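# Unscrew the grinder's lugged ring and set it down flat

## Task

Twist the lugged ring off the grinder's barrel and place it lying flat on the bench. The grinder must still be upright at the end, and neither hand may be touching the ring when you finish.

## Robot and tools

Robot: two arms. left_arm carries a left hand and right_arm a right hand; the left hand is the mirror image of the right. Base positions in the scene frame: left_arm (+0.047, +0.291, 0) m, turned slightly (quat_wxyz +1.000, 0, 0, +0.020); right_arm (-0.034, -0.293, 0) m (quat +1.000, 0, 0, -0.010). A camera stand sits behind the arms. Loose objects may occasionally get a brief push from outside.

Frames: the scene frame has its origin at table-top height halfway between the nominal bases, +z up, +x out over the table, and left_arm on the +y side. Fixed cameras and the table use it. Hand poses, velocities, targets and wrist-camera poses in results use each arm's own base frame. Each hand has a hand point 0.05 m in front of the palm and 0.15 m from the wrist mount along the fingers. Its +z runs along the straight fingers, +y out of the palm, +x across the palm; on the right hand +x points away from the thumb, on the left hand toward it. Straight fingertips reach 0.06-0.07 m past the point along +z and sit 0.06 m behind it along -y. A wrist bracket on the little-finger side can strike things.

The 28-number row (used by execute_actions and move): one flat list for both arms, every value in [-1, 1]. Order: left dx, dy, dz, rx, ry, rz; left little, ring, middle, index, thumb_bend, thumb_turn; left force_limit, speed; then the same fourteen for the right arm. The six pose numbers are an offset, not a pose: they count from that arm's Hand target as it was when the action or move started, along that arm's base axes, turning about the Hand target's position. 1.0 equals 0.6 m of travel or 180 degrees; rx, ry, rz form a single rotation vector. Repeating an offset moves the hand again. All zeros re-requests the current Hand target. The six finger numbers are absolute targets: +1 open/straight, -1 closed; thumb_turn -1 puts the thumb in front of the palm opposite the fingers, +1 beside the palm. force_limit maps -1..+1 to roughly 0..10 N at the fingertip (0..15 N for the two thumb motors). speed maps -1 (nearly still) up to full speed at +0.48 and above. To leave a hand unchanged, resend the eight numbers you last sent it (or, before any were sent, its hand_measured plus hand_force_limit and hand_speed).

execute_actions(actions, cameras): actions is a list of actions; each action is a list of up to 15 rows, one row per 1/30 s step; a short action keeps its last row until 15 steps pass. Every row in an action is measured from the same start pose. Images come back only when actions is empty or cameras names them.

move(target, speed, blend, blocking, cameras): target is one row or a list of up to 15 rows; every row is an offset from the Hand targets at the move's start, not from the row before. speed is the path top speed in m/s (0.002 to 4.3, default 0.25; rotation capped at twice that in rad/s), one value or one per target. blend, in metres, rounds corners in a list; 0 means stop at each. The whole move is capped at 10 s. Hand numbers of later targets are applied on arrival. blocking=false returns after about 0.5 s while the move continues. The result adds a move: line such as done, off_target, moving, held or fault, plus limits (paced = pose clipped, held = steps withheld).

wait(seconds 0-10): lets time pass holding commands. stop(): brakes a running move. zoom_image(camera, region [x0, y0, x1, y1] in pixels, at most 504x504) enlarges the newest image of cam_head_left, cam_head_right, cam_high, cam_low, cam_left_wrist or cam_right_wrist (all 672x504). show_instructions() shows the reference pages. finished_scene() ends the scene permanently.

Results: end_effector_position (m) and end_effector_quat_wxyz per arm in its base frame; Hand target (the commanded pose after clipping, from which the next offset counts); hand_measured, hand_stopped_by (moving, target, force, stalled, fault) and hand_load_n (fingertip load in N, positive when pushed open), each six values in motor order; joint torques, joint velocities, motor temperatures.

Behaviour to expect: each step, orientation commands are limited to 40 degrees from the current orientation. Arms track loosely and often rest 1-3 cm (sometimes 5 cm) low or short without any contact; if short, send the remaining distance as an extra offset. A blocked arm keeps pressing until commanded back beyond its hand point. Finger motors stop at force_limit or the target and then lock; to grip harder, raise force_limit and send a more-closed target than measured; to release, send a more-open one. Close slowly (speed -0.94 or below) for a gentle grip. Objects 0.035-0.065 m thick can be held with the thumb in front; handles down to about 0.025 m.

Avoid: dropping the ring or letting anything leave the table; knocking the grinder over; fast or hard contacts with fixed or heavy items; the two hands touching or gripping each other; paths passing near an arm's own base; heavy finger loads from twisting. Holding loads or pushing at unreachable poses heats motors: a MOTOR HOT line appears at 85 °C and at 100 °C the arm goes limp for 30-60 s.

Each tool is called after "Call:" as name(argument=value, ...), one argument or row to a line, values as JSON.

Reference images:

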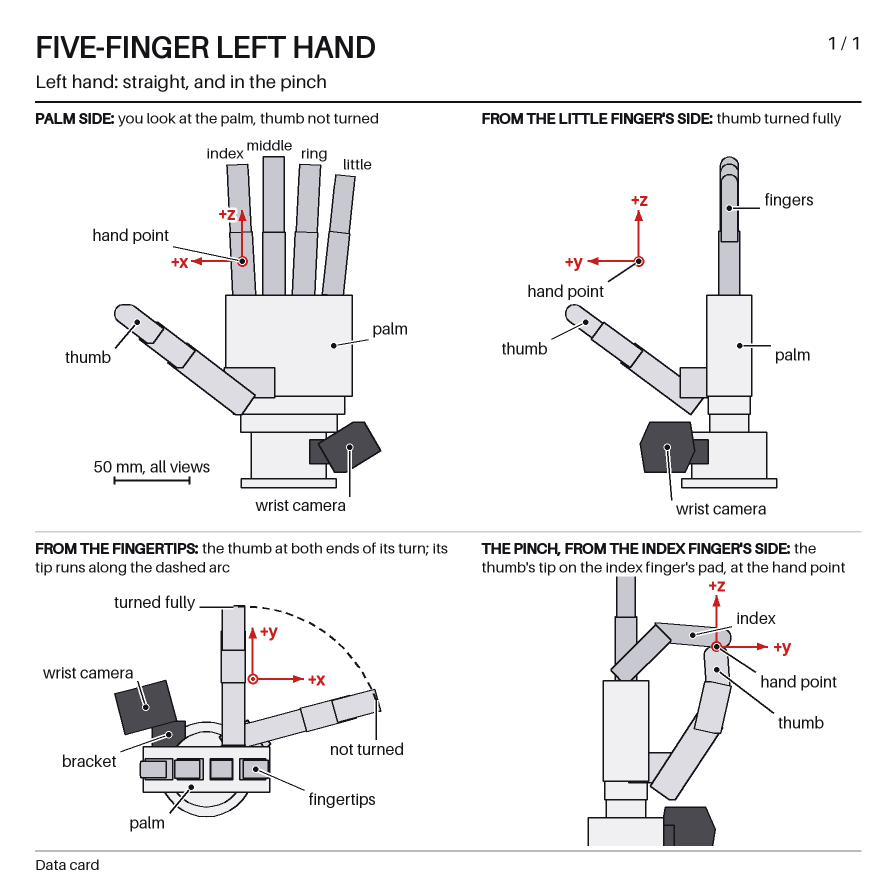

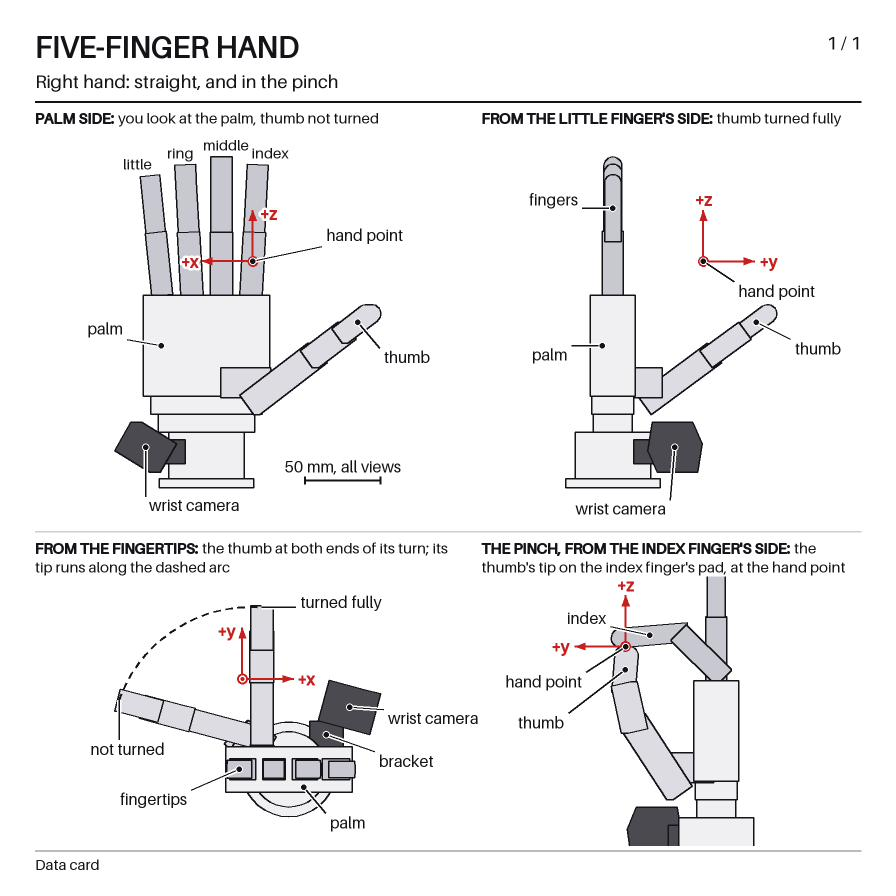

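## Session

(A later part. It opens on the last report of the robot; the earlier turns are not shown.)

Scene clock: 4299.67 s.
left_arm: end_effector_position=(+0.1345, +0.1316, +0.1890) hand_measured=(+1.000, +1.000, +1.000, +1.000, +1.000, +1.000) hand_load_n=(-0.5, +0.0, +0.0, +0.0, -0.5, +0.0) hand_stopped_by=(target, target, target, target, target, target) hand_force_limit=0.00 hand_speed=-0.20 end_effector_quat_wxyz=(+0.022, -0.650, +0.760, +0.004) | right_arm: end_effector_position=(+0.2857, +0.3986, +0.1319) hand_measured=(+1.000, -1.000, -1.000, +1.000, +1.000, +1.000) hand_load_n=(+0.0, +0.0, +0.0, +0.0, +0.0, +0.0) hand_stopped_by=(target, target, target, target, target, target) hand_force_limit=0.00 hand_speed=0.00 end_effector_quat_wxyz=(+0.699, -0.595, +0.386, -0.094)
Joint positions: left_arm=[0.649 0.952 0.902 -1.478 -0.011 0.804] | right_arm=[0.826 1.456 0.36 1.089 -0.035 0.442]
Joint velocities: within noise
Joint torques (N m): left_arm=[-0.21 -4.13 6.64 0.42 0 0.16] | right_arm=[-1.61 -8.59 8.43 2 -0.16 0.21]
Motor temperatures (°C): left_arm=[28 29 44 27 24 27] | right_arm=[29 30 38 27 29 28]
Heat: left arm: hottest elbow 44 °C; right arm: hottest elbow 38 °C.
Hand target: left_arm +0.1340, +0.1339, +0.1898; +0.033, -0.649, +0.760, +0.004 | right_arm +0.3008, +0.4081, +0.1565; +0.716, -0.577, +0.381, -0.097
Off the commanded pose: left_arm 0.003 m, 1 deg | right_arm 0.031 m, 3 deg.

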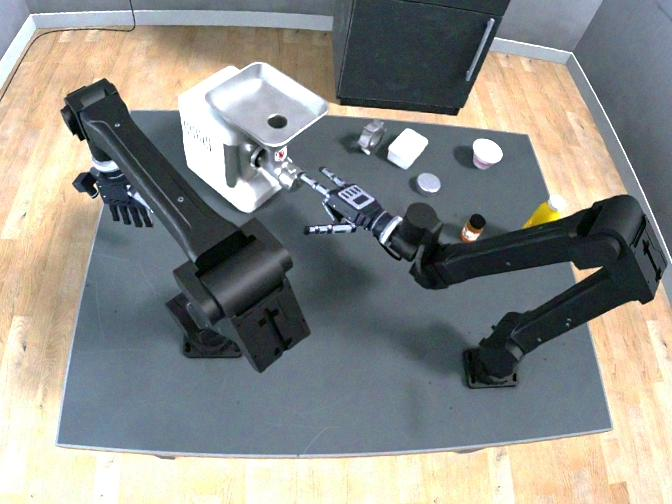

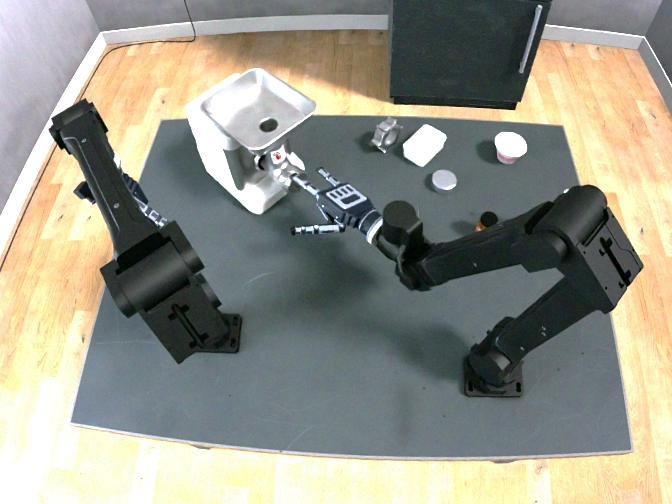

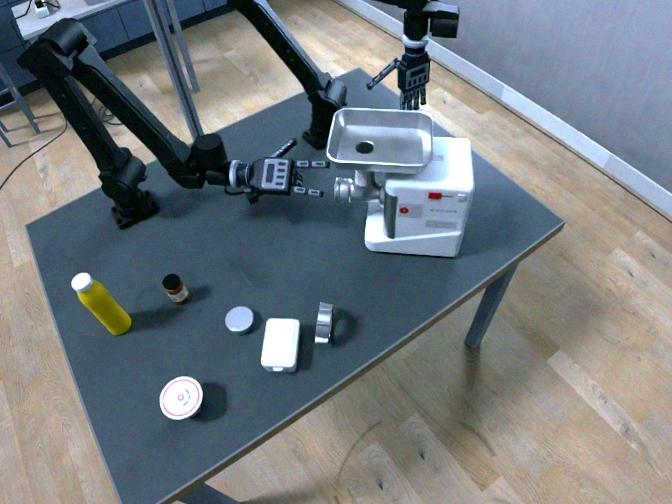

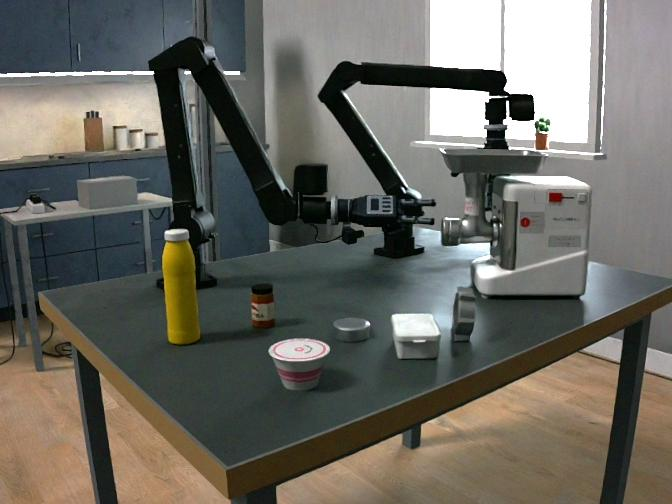

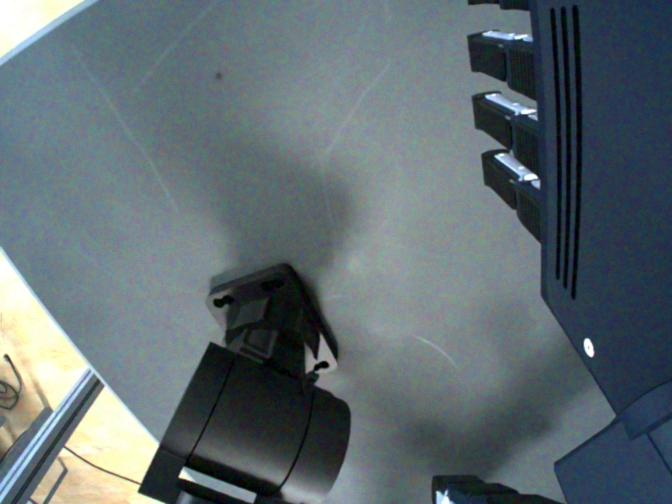

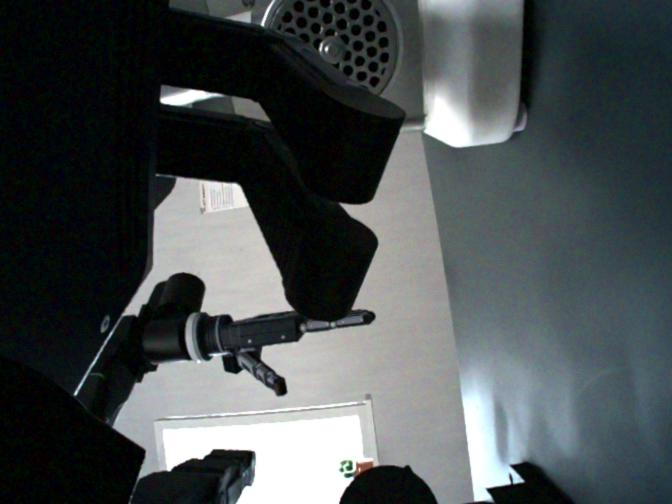

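Call:
move(
  target=[
    [0,0,0,0,0,0,1,1,1,1,1,1,0,-0.2,-0.0667,-0.075,0.033,0,0,0,1,-1,-1,1,1,1,0,0],
    [0,0,0,0,0,0,1,1,1,1,1,1,0,-0.2,0.382,-0.4135,-0.0108,-0.0995,-0.1124,-0.0066,1,1,1,1,1,-1,0,0],
  ],
  speed=0.25,
  blend=[0.03,0],
  cameras=["cam_right_wrist", "cam_head_left", "cam_high", "cam_low"],
)

Scene clock: 4614.57 s.
left_arm: end_effector_position=(+0.1345, +0.1316, +0.1890) hand_measured=(+1.000, +1.000, +1.000, +1.000, +1.000, +1.000) hand_load_n=(+0.0, +0.0, +0.0, +0.0, +0.0, +0.0) hand_stopped_by=(target, target, target, target, target, target) hand_force_limit=0.00 hand_speed=-0.20 end_effector_quat_wxyz=(+0.022, -0.650, +0.760, +0.004) | right_arm: end_effector_position=(+0.5119, +0.1633, +0.1357) hand_measured=(+1.000, +1.000, +1.000, +1.000, +1.000, -1.000) hand_load_n=(+0.0, +0.0, +0.0, +0.0, +0.0, +0.0) hand_stopped_by=(target, target, target, target, target, target) hand_force_limit=0.00 hand_speed=0.00 end_effector_quat_wxyz=(+0.670, -0.655, +0.250, -0.245)
Joint positions: left_arm=[0.649 0.952 0.902 -1.478 -0.011 0.804] | right_arm=[-0.011 1.638 0.676 0.988 -0.866 0.033]
Joint torques (N m): left_arm=[-0.21 -4.37 6.78 0.65 0 0.12] | right_arm=[-1.26 -10.4 9.28 1.94 -0.13 0.03]
Heat: left arm: hottest elbow 43 °C; right arm: hottest elbow 40 °C.
Hand target: left_arm +0.1340, +0.1339, +0.1898; +0.033, -0.649, +0.760, +0.004 | right_arm +0.5302, +0.1600, +0.1501; +0.673, -0.651, +0.236, -0.261
Off the commanded pose: left_arm 0.003 m, 1 deg | right_arm 0.023 m, 2 deg.
move: off_target (right_arm); target 2's new numbers were sent with right_arm's hand 0.023 m and 3 deg from that target
Images, in order (width x height): cam_head_left 672x504, cam_high 672x504, cam_low 672x504, cam_right_wrist 672x504.

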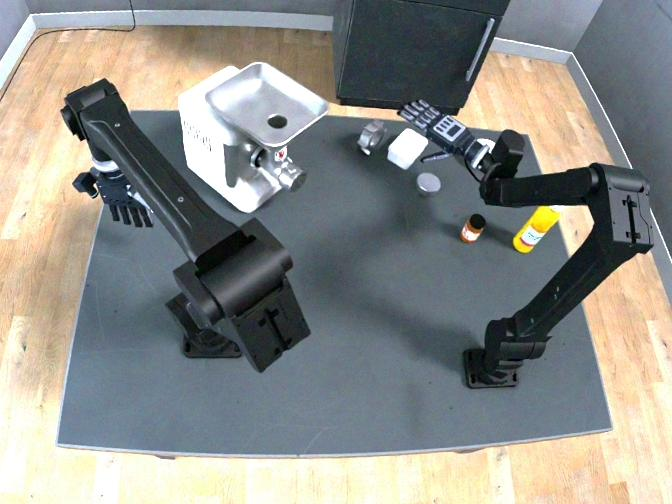

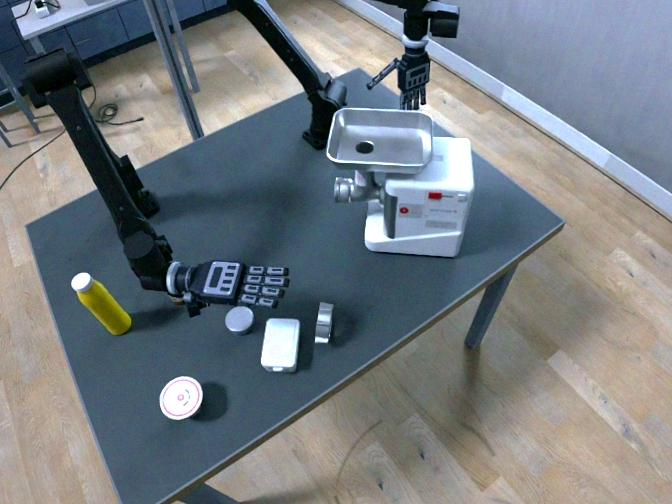

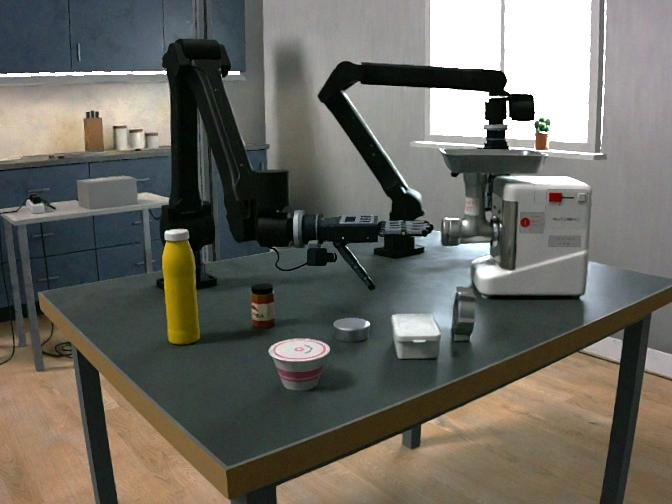

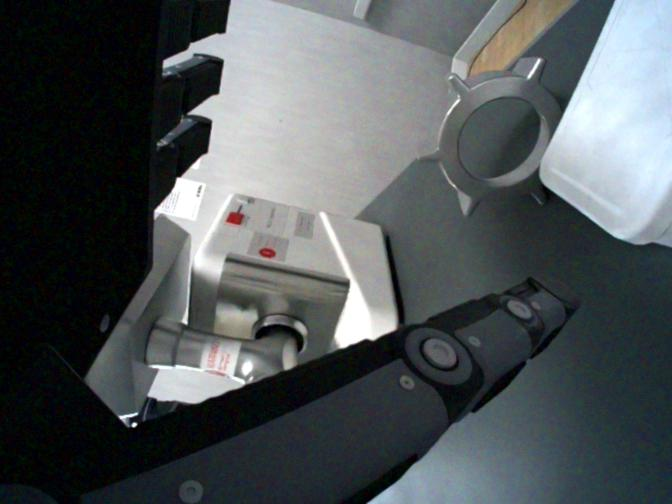

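Call:
zoom_image(
  camera="cam_right_wrist",
  region=[410, 40, 610, 240],
)

Scaled by 2.520 from the camera's 672x504 image, which has a finer 960x720 frame.

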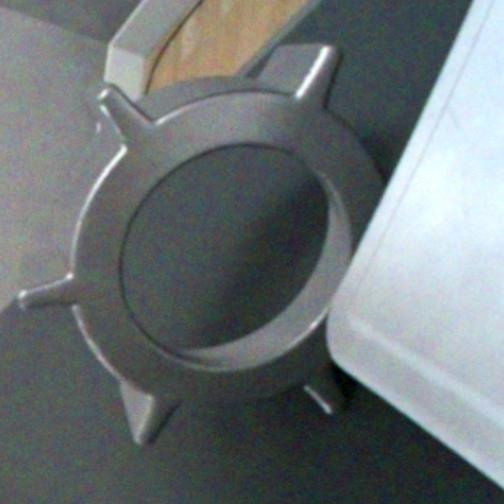

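Call:
move(
  target=[0,0,0,0,0,0,1,1,1,1,1,1,0,-0.2,0.1237,0.1575,0.01,0,0,0,1,1,1,1,1,-1,0,0],
  speed=0.12,
  cameras=["cam_right_wrist", "cam_high", "cam_low"],
)

Call:
zoom_image(
  camera="cam_low",
  region=[360, 220, 520, 360],
)

Call:
zoom_image(
  camera="cam_high",
  region=[240, 220, 400, 360],
)

Scene clock: 4675.50 s.
left_arm: end_effector_position=(+0.1345, +0.1316, +0.1890) hand_measured=(+1.000, +1.000, +1.000, +1.000, +1.000, +1.000) hand_load_n=(+0.0, +0.0, +0.0, +0.0, +0.0, -0.5) hand_stopped_by=(target, target, target, target, target, target) hand_force_limit=0.00 hand_speed=-0.20 end_effector_quat_wxyz=(+0.022, -0.650, +0.760, +0.004) | right_arm: end_effector_position=(+0.5883, +0.2456, +0.1384) hand_measured=(+1.000, +1.000, +1.000, +1.000, +1.000, -1.000) hand_load_n=(+0.0, +0.0, +0.0, +0.0, +0.0, +0.0) hand_stopped_by=(target, target, target, target, target, target) hand_force_limit=0.00 hand_speed=0.00 end_effector_quat_wxyz=(+0.666, -0.656, +0.253, -0.250)
Joint positions: left_arm=[0.649 0.952 0.902 -1.478 -0.011 0.804] | right_arm=[0.164 1.782 0.914 0.884 -0.679 0.02]
Joint torques (N m): left_arm=[-0.73 -4.07 6.74 0.58 0 0.15] | right_arm=[-0.03 -13.27 10.32 1.87 0.01 0.02]
Heat: left arm: hottest elbow 43 °C; right arm: hottest elbow 40 °C.
Hand target: left_arm +0.1340, +0.1339, +0.1898; +0.033, -0.649, +0.760, +0.004 | right_arm +0.6042, +0.2546, +0.1559; +0.673, -0.651, +0.236, -0.261
Off the commanded pose: left_arm 0.003 m, 1 deg | right_arm 0.025 m, 3 deg.
move: off_target (right_arm)
Images, in order (width x height): cam_high 672x504, cam_low 672x504, cam_right_wrist 672x504.

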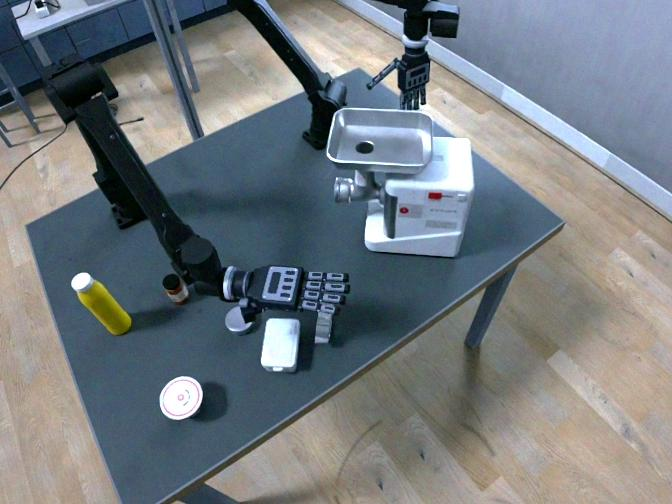

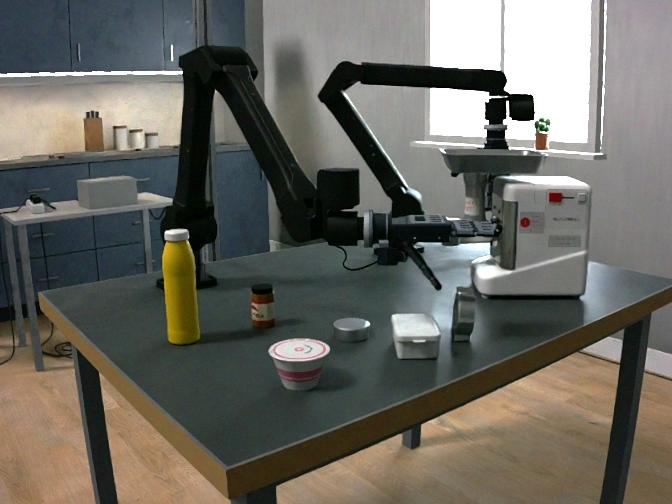

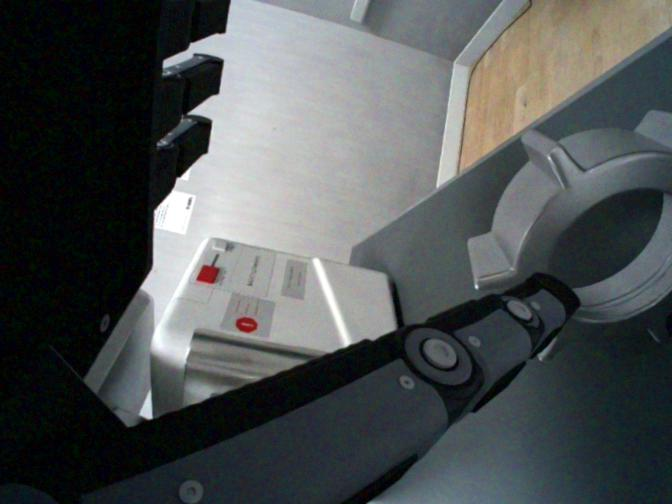

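Scaled by 3.150 from the camera's 672x504 image, which has a finer 960x720 frame.

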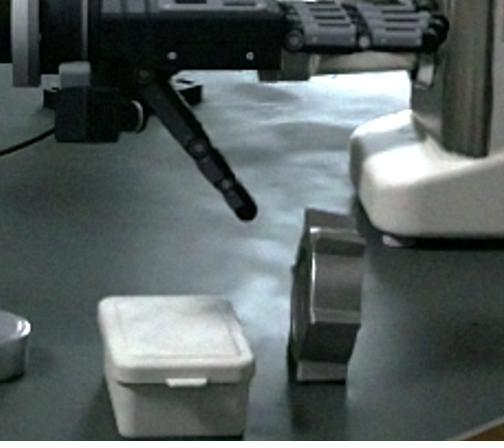

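Scaled by 3.150 from the camera's 672x504 image, which has a finer 960x720 frame.

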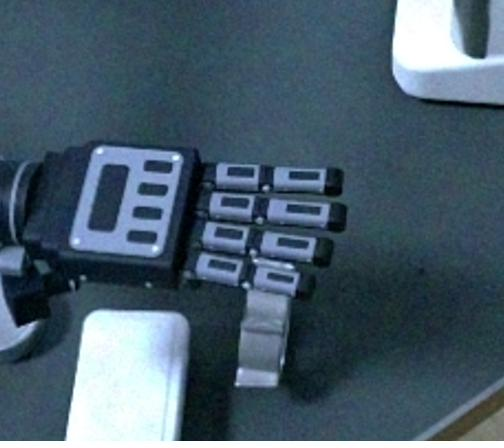

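Call:
zoom_image(
  camera="cam_right_wrist",
  region=[440, 90, 672, 350],
)

Scaled by 1.938 from the camera's 672x504 image, which has a finer 960x720 frame.

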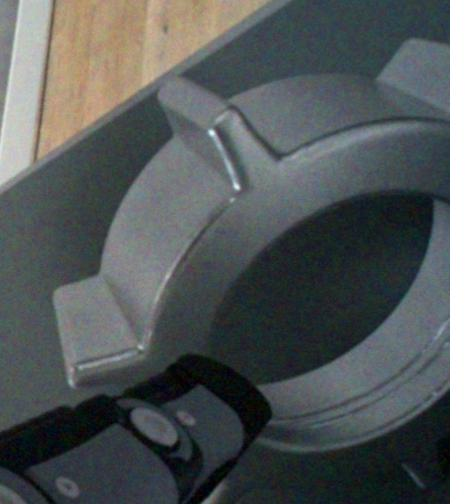

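Call:
move(
  target=[0,0,0,0,0,0,1,1,1,1,1,1,0,-0.2,0.0125,-0.011,-0.07,0,0,0,1,1,1,1,1,-1,0,0],
  speed=0.08,
  cameras=["cam_right_wrist", "cam_high", "cam_low", "cam_head_left"],
)

Call:
zoom_image(
  camera="cam_low",
  region=[360, 220, 520, 360],
)

Call:
zoom_image(
  camera="cam_high",
  region=[240, 220, 400, 360],
)

Scene clock: 4728.33 s.
left_arm: end_effector_position=(+0.1345, +0.1316, +0.1890) hand_measured=(+1.000, +1.000, +1.000, +1.000, +1.000, +1.000) hand_load_n=(+0.0, +0.0, +0.0, +0.0, +0.0, +0.0) hand_stopped_by=(target, target, target, target, target, target) hand_force_limit=0.00 hand_speed=-0.20 end_effector_quat_wxyz=(+0.022, -0.650, +0.760, +0.004) | right_arm: end_effector_position=(+0.5921, +0.2476, +0.0928) hand_measured=(+1.000, +1.000, +1.000, +1.000, +1.000, -1.000) hand_load_n=(+0.0, -0.5, +0.0, +0.0, +0.0, +0.0) hand_stopped_by=(target, target, target, target, target, target) hand_force_limit=0.00 hand_speed=0.00 end_effector_quat_wxyz=(+0.663, -0.661, +0.257, -0.239)
Joint positions: left_arm=[0.649 0.952 0.902 -1.478 -0.011 0.804] | right_arm=[0.164 1.889 0.921 0.959 -0.69 0.018]
Joint torques (N m): left_arm=[-0.26 -4.31 6.65 0.5 0 0.14] | right_arm=[-1.2 -14.21 9.29 2.84 -0.16 0.03]
Motor temperatures (°C): left_arm=[28 29 43 27 24 27] | right_arm=[29 31 46 27 28 28]
Heat: left arm: hottest elbow 43 °C; right arm: hottest elbow 46 °C.
Hand target: left_arm +0.1340, +0.1339, +0.1898; +0.033, -0.649, +0.760, +0.004 | right_arm +0.6117, +0.2480, +0.1139; +0.673, -0.651, +0.236, -0.261
Off the commanded pose: left_arm 0.003 m, 1 deg | right_arm 0.029 m, 4 deg.
move: off_target (right_arm)
Images, in order (width x height): cam_head_left 672x504, cam_high 672x504, cam_low 672x504, cam_right_wrist 672x504.

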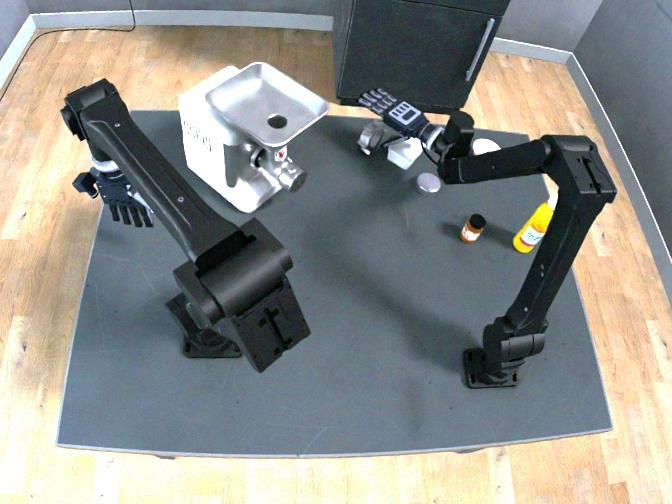

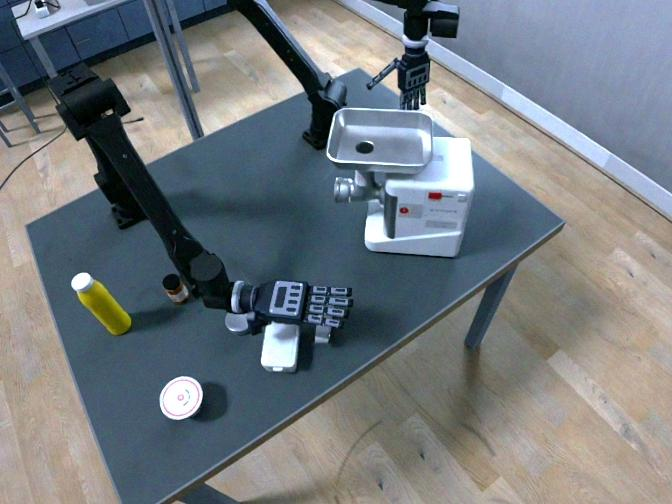

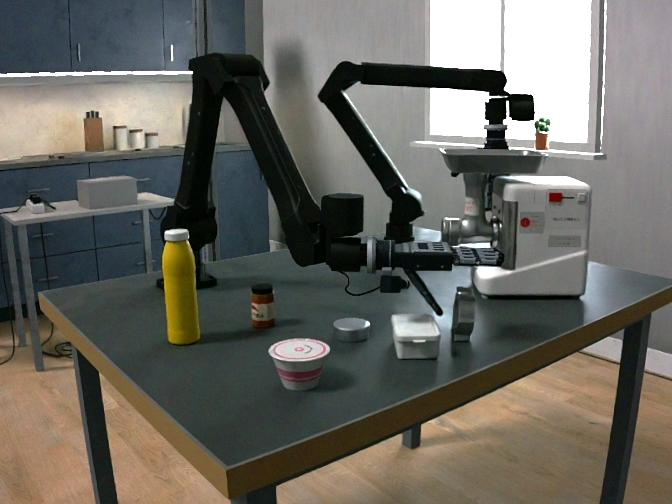

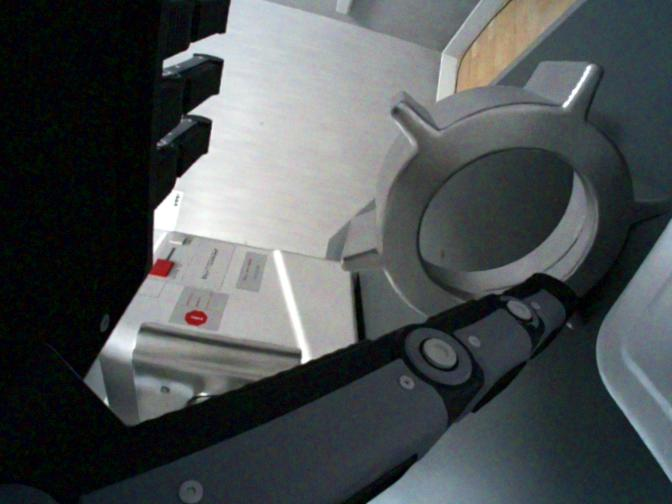

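Scaled by 3.150 from the camera's 672x504 image, which has a finer 960x720 frame.

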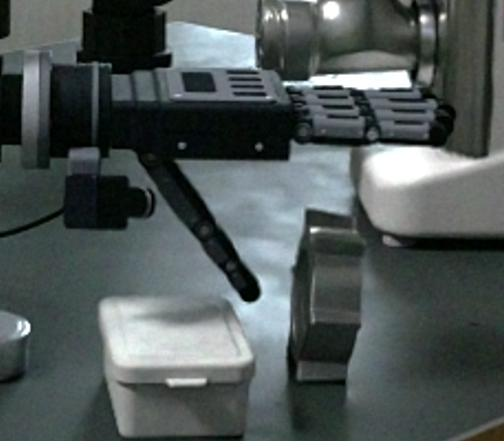

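Scaled by 3.150 from the camera's 672x504 image, which has a finer 960x720 frame.

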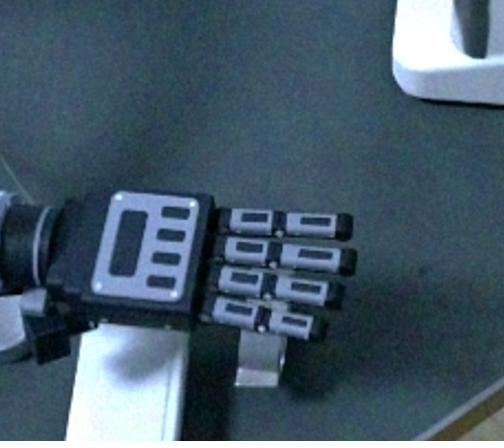

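Call:
move(
  target=[0,0,0,0,0,0,1,1,1,1,1,1,0,-0.2,0.019,-0.0035,-0.015,0,0,0,1,1,1,1,1,-1,0,0],
  speed=0.06,
  cameras=["cam_right_wrist", "cam_high", "cam_low"],
)

Call:
zoom_image(
  camera="cam_low",
  region=[360, 220, 520, 360],
)

Call:
zoom_image(
  camera="cam_high",
  region=[240, 220, 400, 360],
)

Scene clock: 4758.30 s.
left_arm: end_effector_position=(+0.1345, +0.1316, +0.1890) hand_measured=(+1.000, +1.000, +1.000, +1.000, +1.000, +1.000) hand_load_n=(+0.0, +0.0, +0.0, +0.0, +0.0, +0.0) hand_stopped_by=(target, target, target, target, target, target) hand_force_limit=0.00 hand_speed=-0.20 end_effector_quat_wxyz=(+0.022, -0.650, +0.760, +0.004) | right_arm: end_effector_position=(+0.6016, +0.2499, +0.0847) hand_measured=(+1.000, +1.000, +1.000, +1.000, +1.000, -1.000) hand_load_n=(+0.0, +0.0, +0.0, +0.0, +0.0, +0.0) hand_stopped_by=(target, target, target, target, target, target) hand_force_limit=0.00 hand_speed=0.00 end_effector_quat_wxyz=(+0.664, -0.662, +0.254, -0.237)
Joint positions: left_arm=[0.649 0.952 0.902 -1.478 -0.011 0.804] | right_arm=[0.163 1.926 0.953 0.965 -0.698 0.018]
Joint torques (N m): left_arm=[-0.79 -4.01 6.67 0.5 0.01 0.16] | right_arm=[-1.67 -14.56 9.11 2.88 -0.16 0.03]
Heat: left arm: hottest elbow 43 °C; right arm: hottest elbow 43 °C.
Hand target: left_arm +0.1340, +0.1339, +0.1898; +0.033, -0.649, +0.760, +0.004 | right_arm +0.6232, +0.2458, +0.1050; +0.673, -0.651, +0.236, -0.261
Off the commanded pose: left_arm 0.003 m, 1 deg | right_arm 0.030 m, 4 deg.
move: off_target (right_arm)
Images, in order (width x height): cam_high 672x504, cam_low 672x504, cam_right_wrist 672x504.

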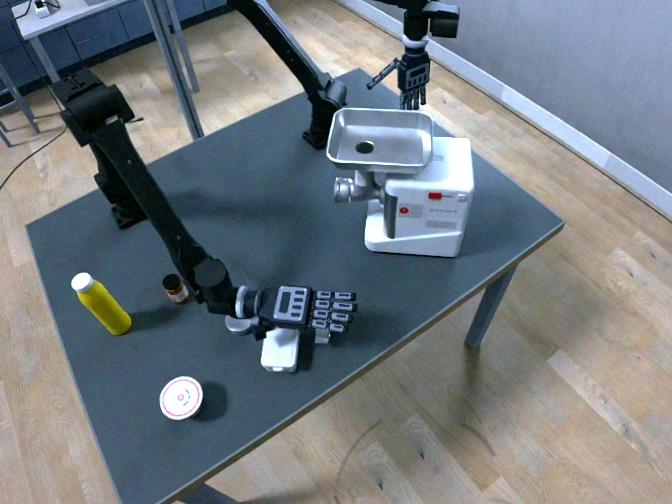

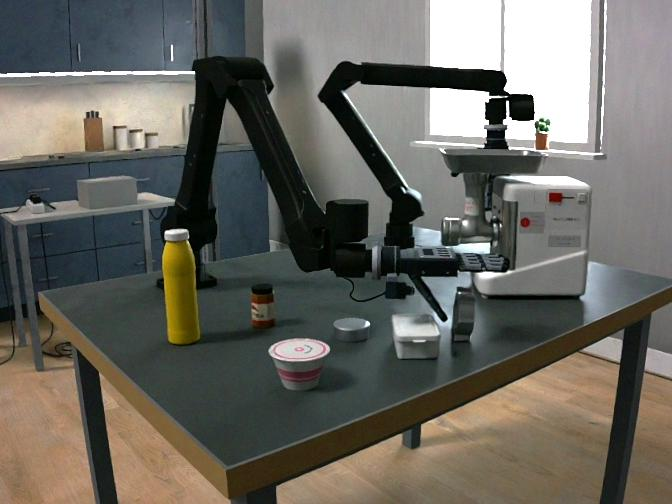

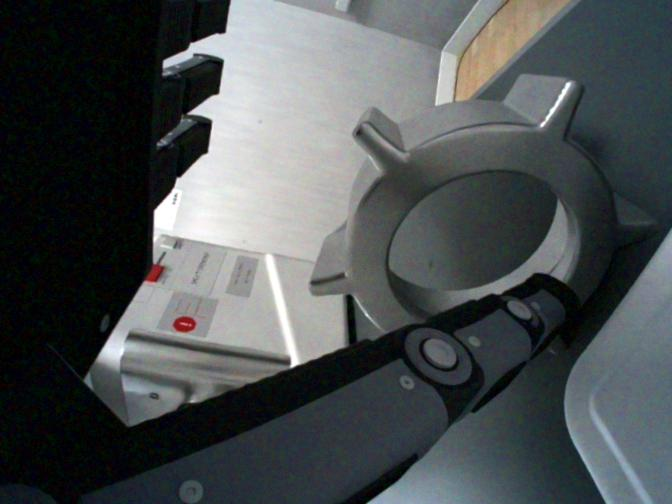

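Scaled by 3.150 from the camera's 672x504 image, which has a finer 960x720 frame.

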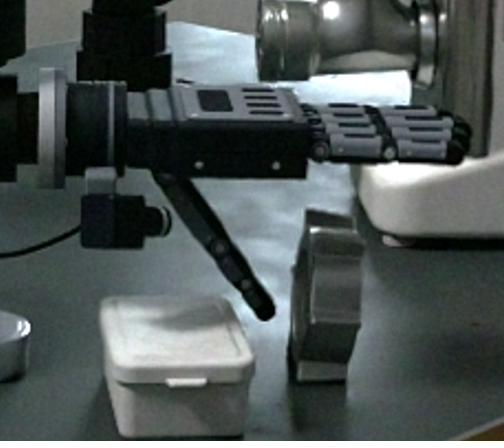

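Scaled by 3.150 from the camera's 672x504 image, which has a finer 960x720 frame.

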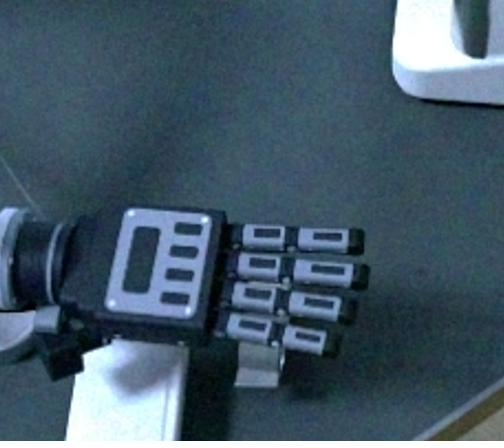

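Call:
move(
  target=[0,0,0,0,0,0,1,1,1,1,1,1,0,-0.2,0,0,0,0,0,0,1,1,-0.25,-0.25,-0.3,-1,-0.5,-0.7],
  speed=0.06,
  cameras=["cam_right_wrist", "cam_high", "cam_low"],
)

Call:
zoom_image(
  camera="cam_low",
  region=[360, 220, 520, 360],
)

Call:
zoom_image(
  camera="cam_high",
  region=[240, 220, 400, 360],
)

Scene clock: 4784.57 s.
left_arm: end_effector_position=(+0.1345, +0.1316, +0.1890) hand_measured=(+1.000, +1.000, +1.000, +1.000, +1.000, +1.000) hand_load_n=(+0.0, +0.0, +0.0, +0.0, +0.0, +0.0) hand_stopped_by=(target, target, target, target, target, target) hand_force_limit=0.00 hand_speed=-0.20 end_effector_quat_wxyz=(+0.022, -0.650, +0.760, +0.004) | right_arm: end_effector_position=(+0.6020, +0.2497, +0.0822) hand_measured=(+1.000, +1.000, -0.212, -0.214, +0.380, -1.000) hand_load_n=(+0.0, +0.0, +9.5, +8.0, +9.0, +0.0) hand_stopped_by=(target, target, force, force, force, target) hand_force_limit=-0.50 hand_speed=-0.70 end_effector_quat_wxyz=(+0.663, -0.663, +0.254, -0.237)
Joint positions: left_arm=[0.649 0.952 0.902 -1.478 -0.011 0.804] | right_arm=[0.163 1.932 0.954 0.967 -0.698 0.017]
Joint torques (N m): left_arm=[-0.67 -4.37 6.83 0.54 -0.01 0.13] | right_arm=[-1.67 -15.03 9.18 2.77 -0.15 0.04]
Heat: left arm: hottest elbow 43 °C; right arm: hottest elbow 44 °C.
Hand target: left_arm +0.1340, +0.1339, +0.1898; +0.033, -0.649, +0.760, +0.004 | right_arm +0.6233, +0.2459, +0.1050; +0.673, -0.651, +0.236, -0.261
Off the commanded pose: left_arm 0.003 m, 1 deg | right_arm 0.031 m, 4 deg.
move: off_target (right_arm)
Images, in order (width x height): cam_high 672x504, cam_low 672x504, cam_right_wrist 672x504.

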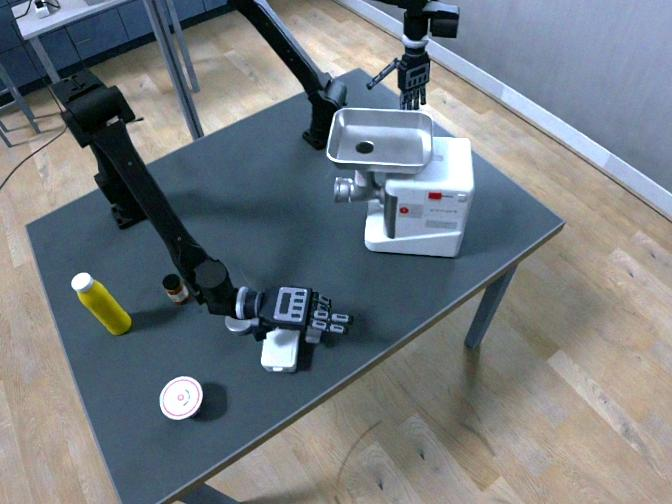

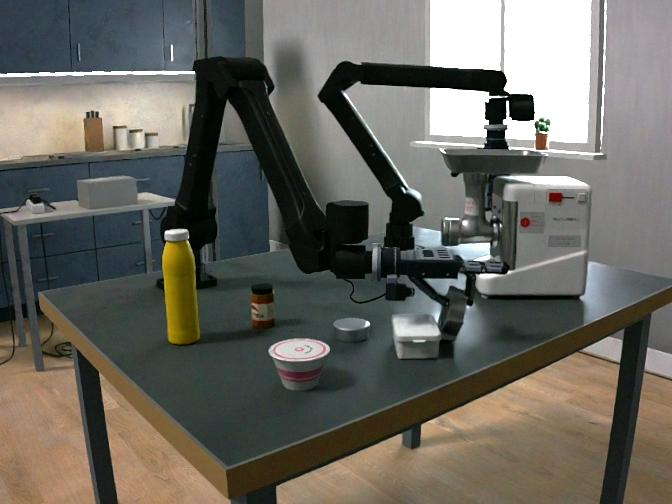

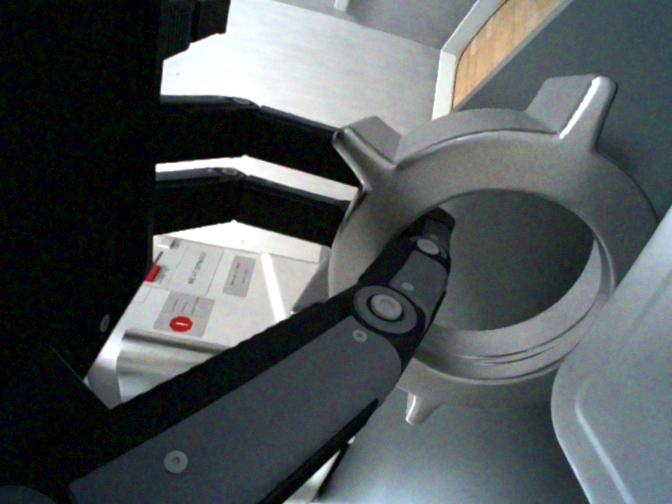

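Scaled by 3.150 from the camera's 672x504 image, which has a finer 960x720 frame.

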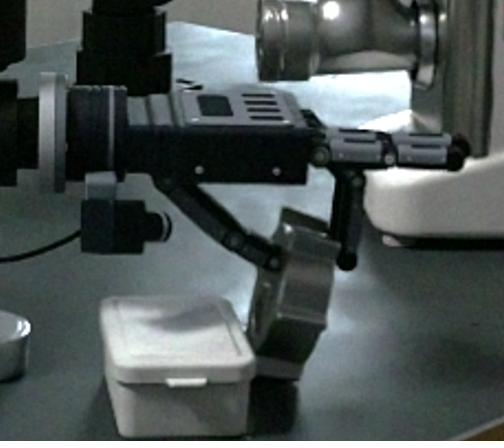

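Scaled by 3.150 from the camera's 672x504 image, which has a finer 960x720 frame.

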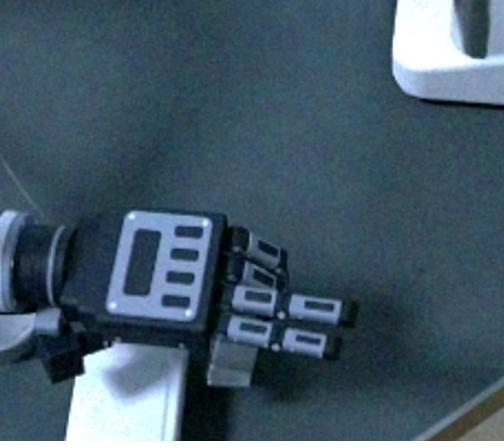

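Call:
move(
  target=[0,0,0,0,0,0,1,1,1,1,1,1,0,-0.2,0,0,0.14,0,0,0,1,1,-0.25,-0.25,-0.3,-1,-0.5,-0.7],
  speed=0.08,
  cameras=["cam_right_wrist", "cam_low"],
)

Call:
zoom_image(
  camera="cam_low",
  region=[360, 200, 520, 340],
)

Scene clock: 4791.83 s.
left_arm: end_effector_position=(+0.1345, +0.1316, +0.1890) hand_measured=(+1.000, +1.000, +1.000, +1.000, +1.000, +1.000) hand_load_n=(+0.0, +0.0, +0.0, +0.5, +0.0, +0.0) hand_stopped_by=(target, target, target, target, target, target) hand_force_limit=0.00 hand_speed=-0.20 end_effector_quat_wxyz=(+0.022, -0.650, +0.760, +0.004) | right_arm: end_effector_position=(+0.6001, +0.2494, +0.1445) hand_measured=(+1.000, +1.000, -0.212, -0.214, +0.380, -1.000) hand_load_n=(+0.0, +0.0, +9.5, +8.0, +9.5, +0.0) hand_stopped_by=(target, target, force, force, force, target) hand_force_limit=-0.50 hand_speed=-0.70 end_effector_quat_wxyz=(+0.659, -0.666, +0.261, -0.230)
Joint positions: left_arm=[0.649 0.952 0.902 -1.478 -0.011 0.804] | right_arm=[0.163 1.783 0.976 0.775 -0.698 0.017]
Joint torques (N m): left_arm=[-0.32 -4.37 6.57 0.42 -0.01 0.14] | right_arm=[-1.67 -16.38 11.43 2.14 -0.16 0.05]
Heat: left arm: hottest elbow 43 °C; right arm: hottest elbow 44 °C.
Hand target: left_arm +0.1340, +0.1339, +0.1898; +0.033, -0.649, +0.760, +0.004 | right_arm +0.6233, +0.2459, +0.1890; +0.673, -0.651, +0.236, -0.261
Off the commanded pose: left_arm 0.003 m, 1 deg | right_arm 0.050 m, 5 deg.
move: off_target (right_arm)
Images, in order (width x height): cam_low 672x504, cam_right_wrist 672x504.

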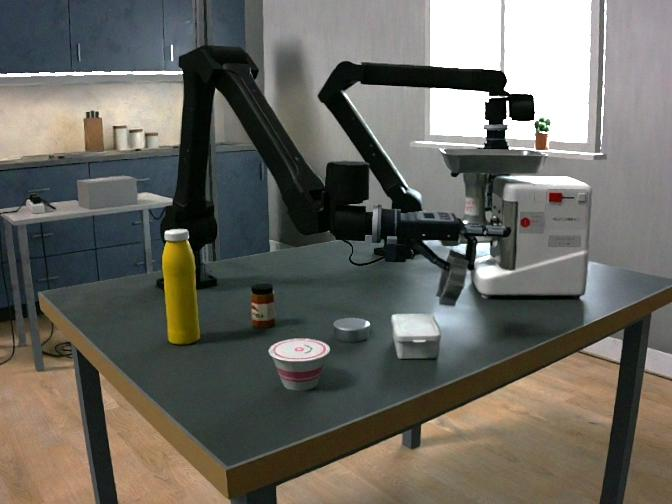

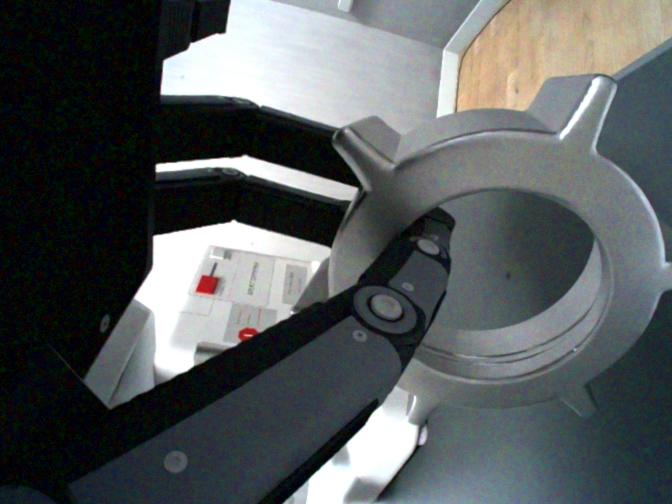

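Scaled by 3.150 from the camera's 672x504 image, which has a finer 960x720 frame.

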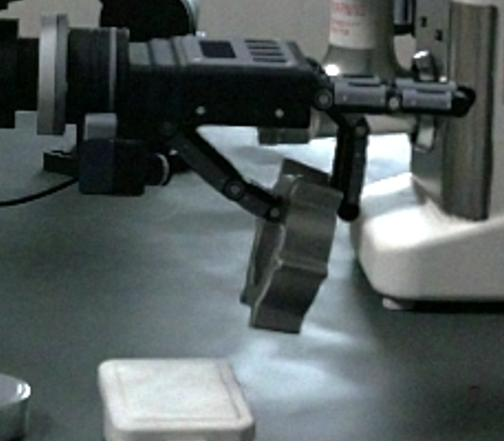

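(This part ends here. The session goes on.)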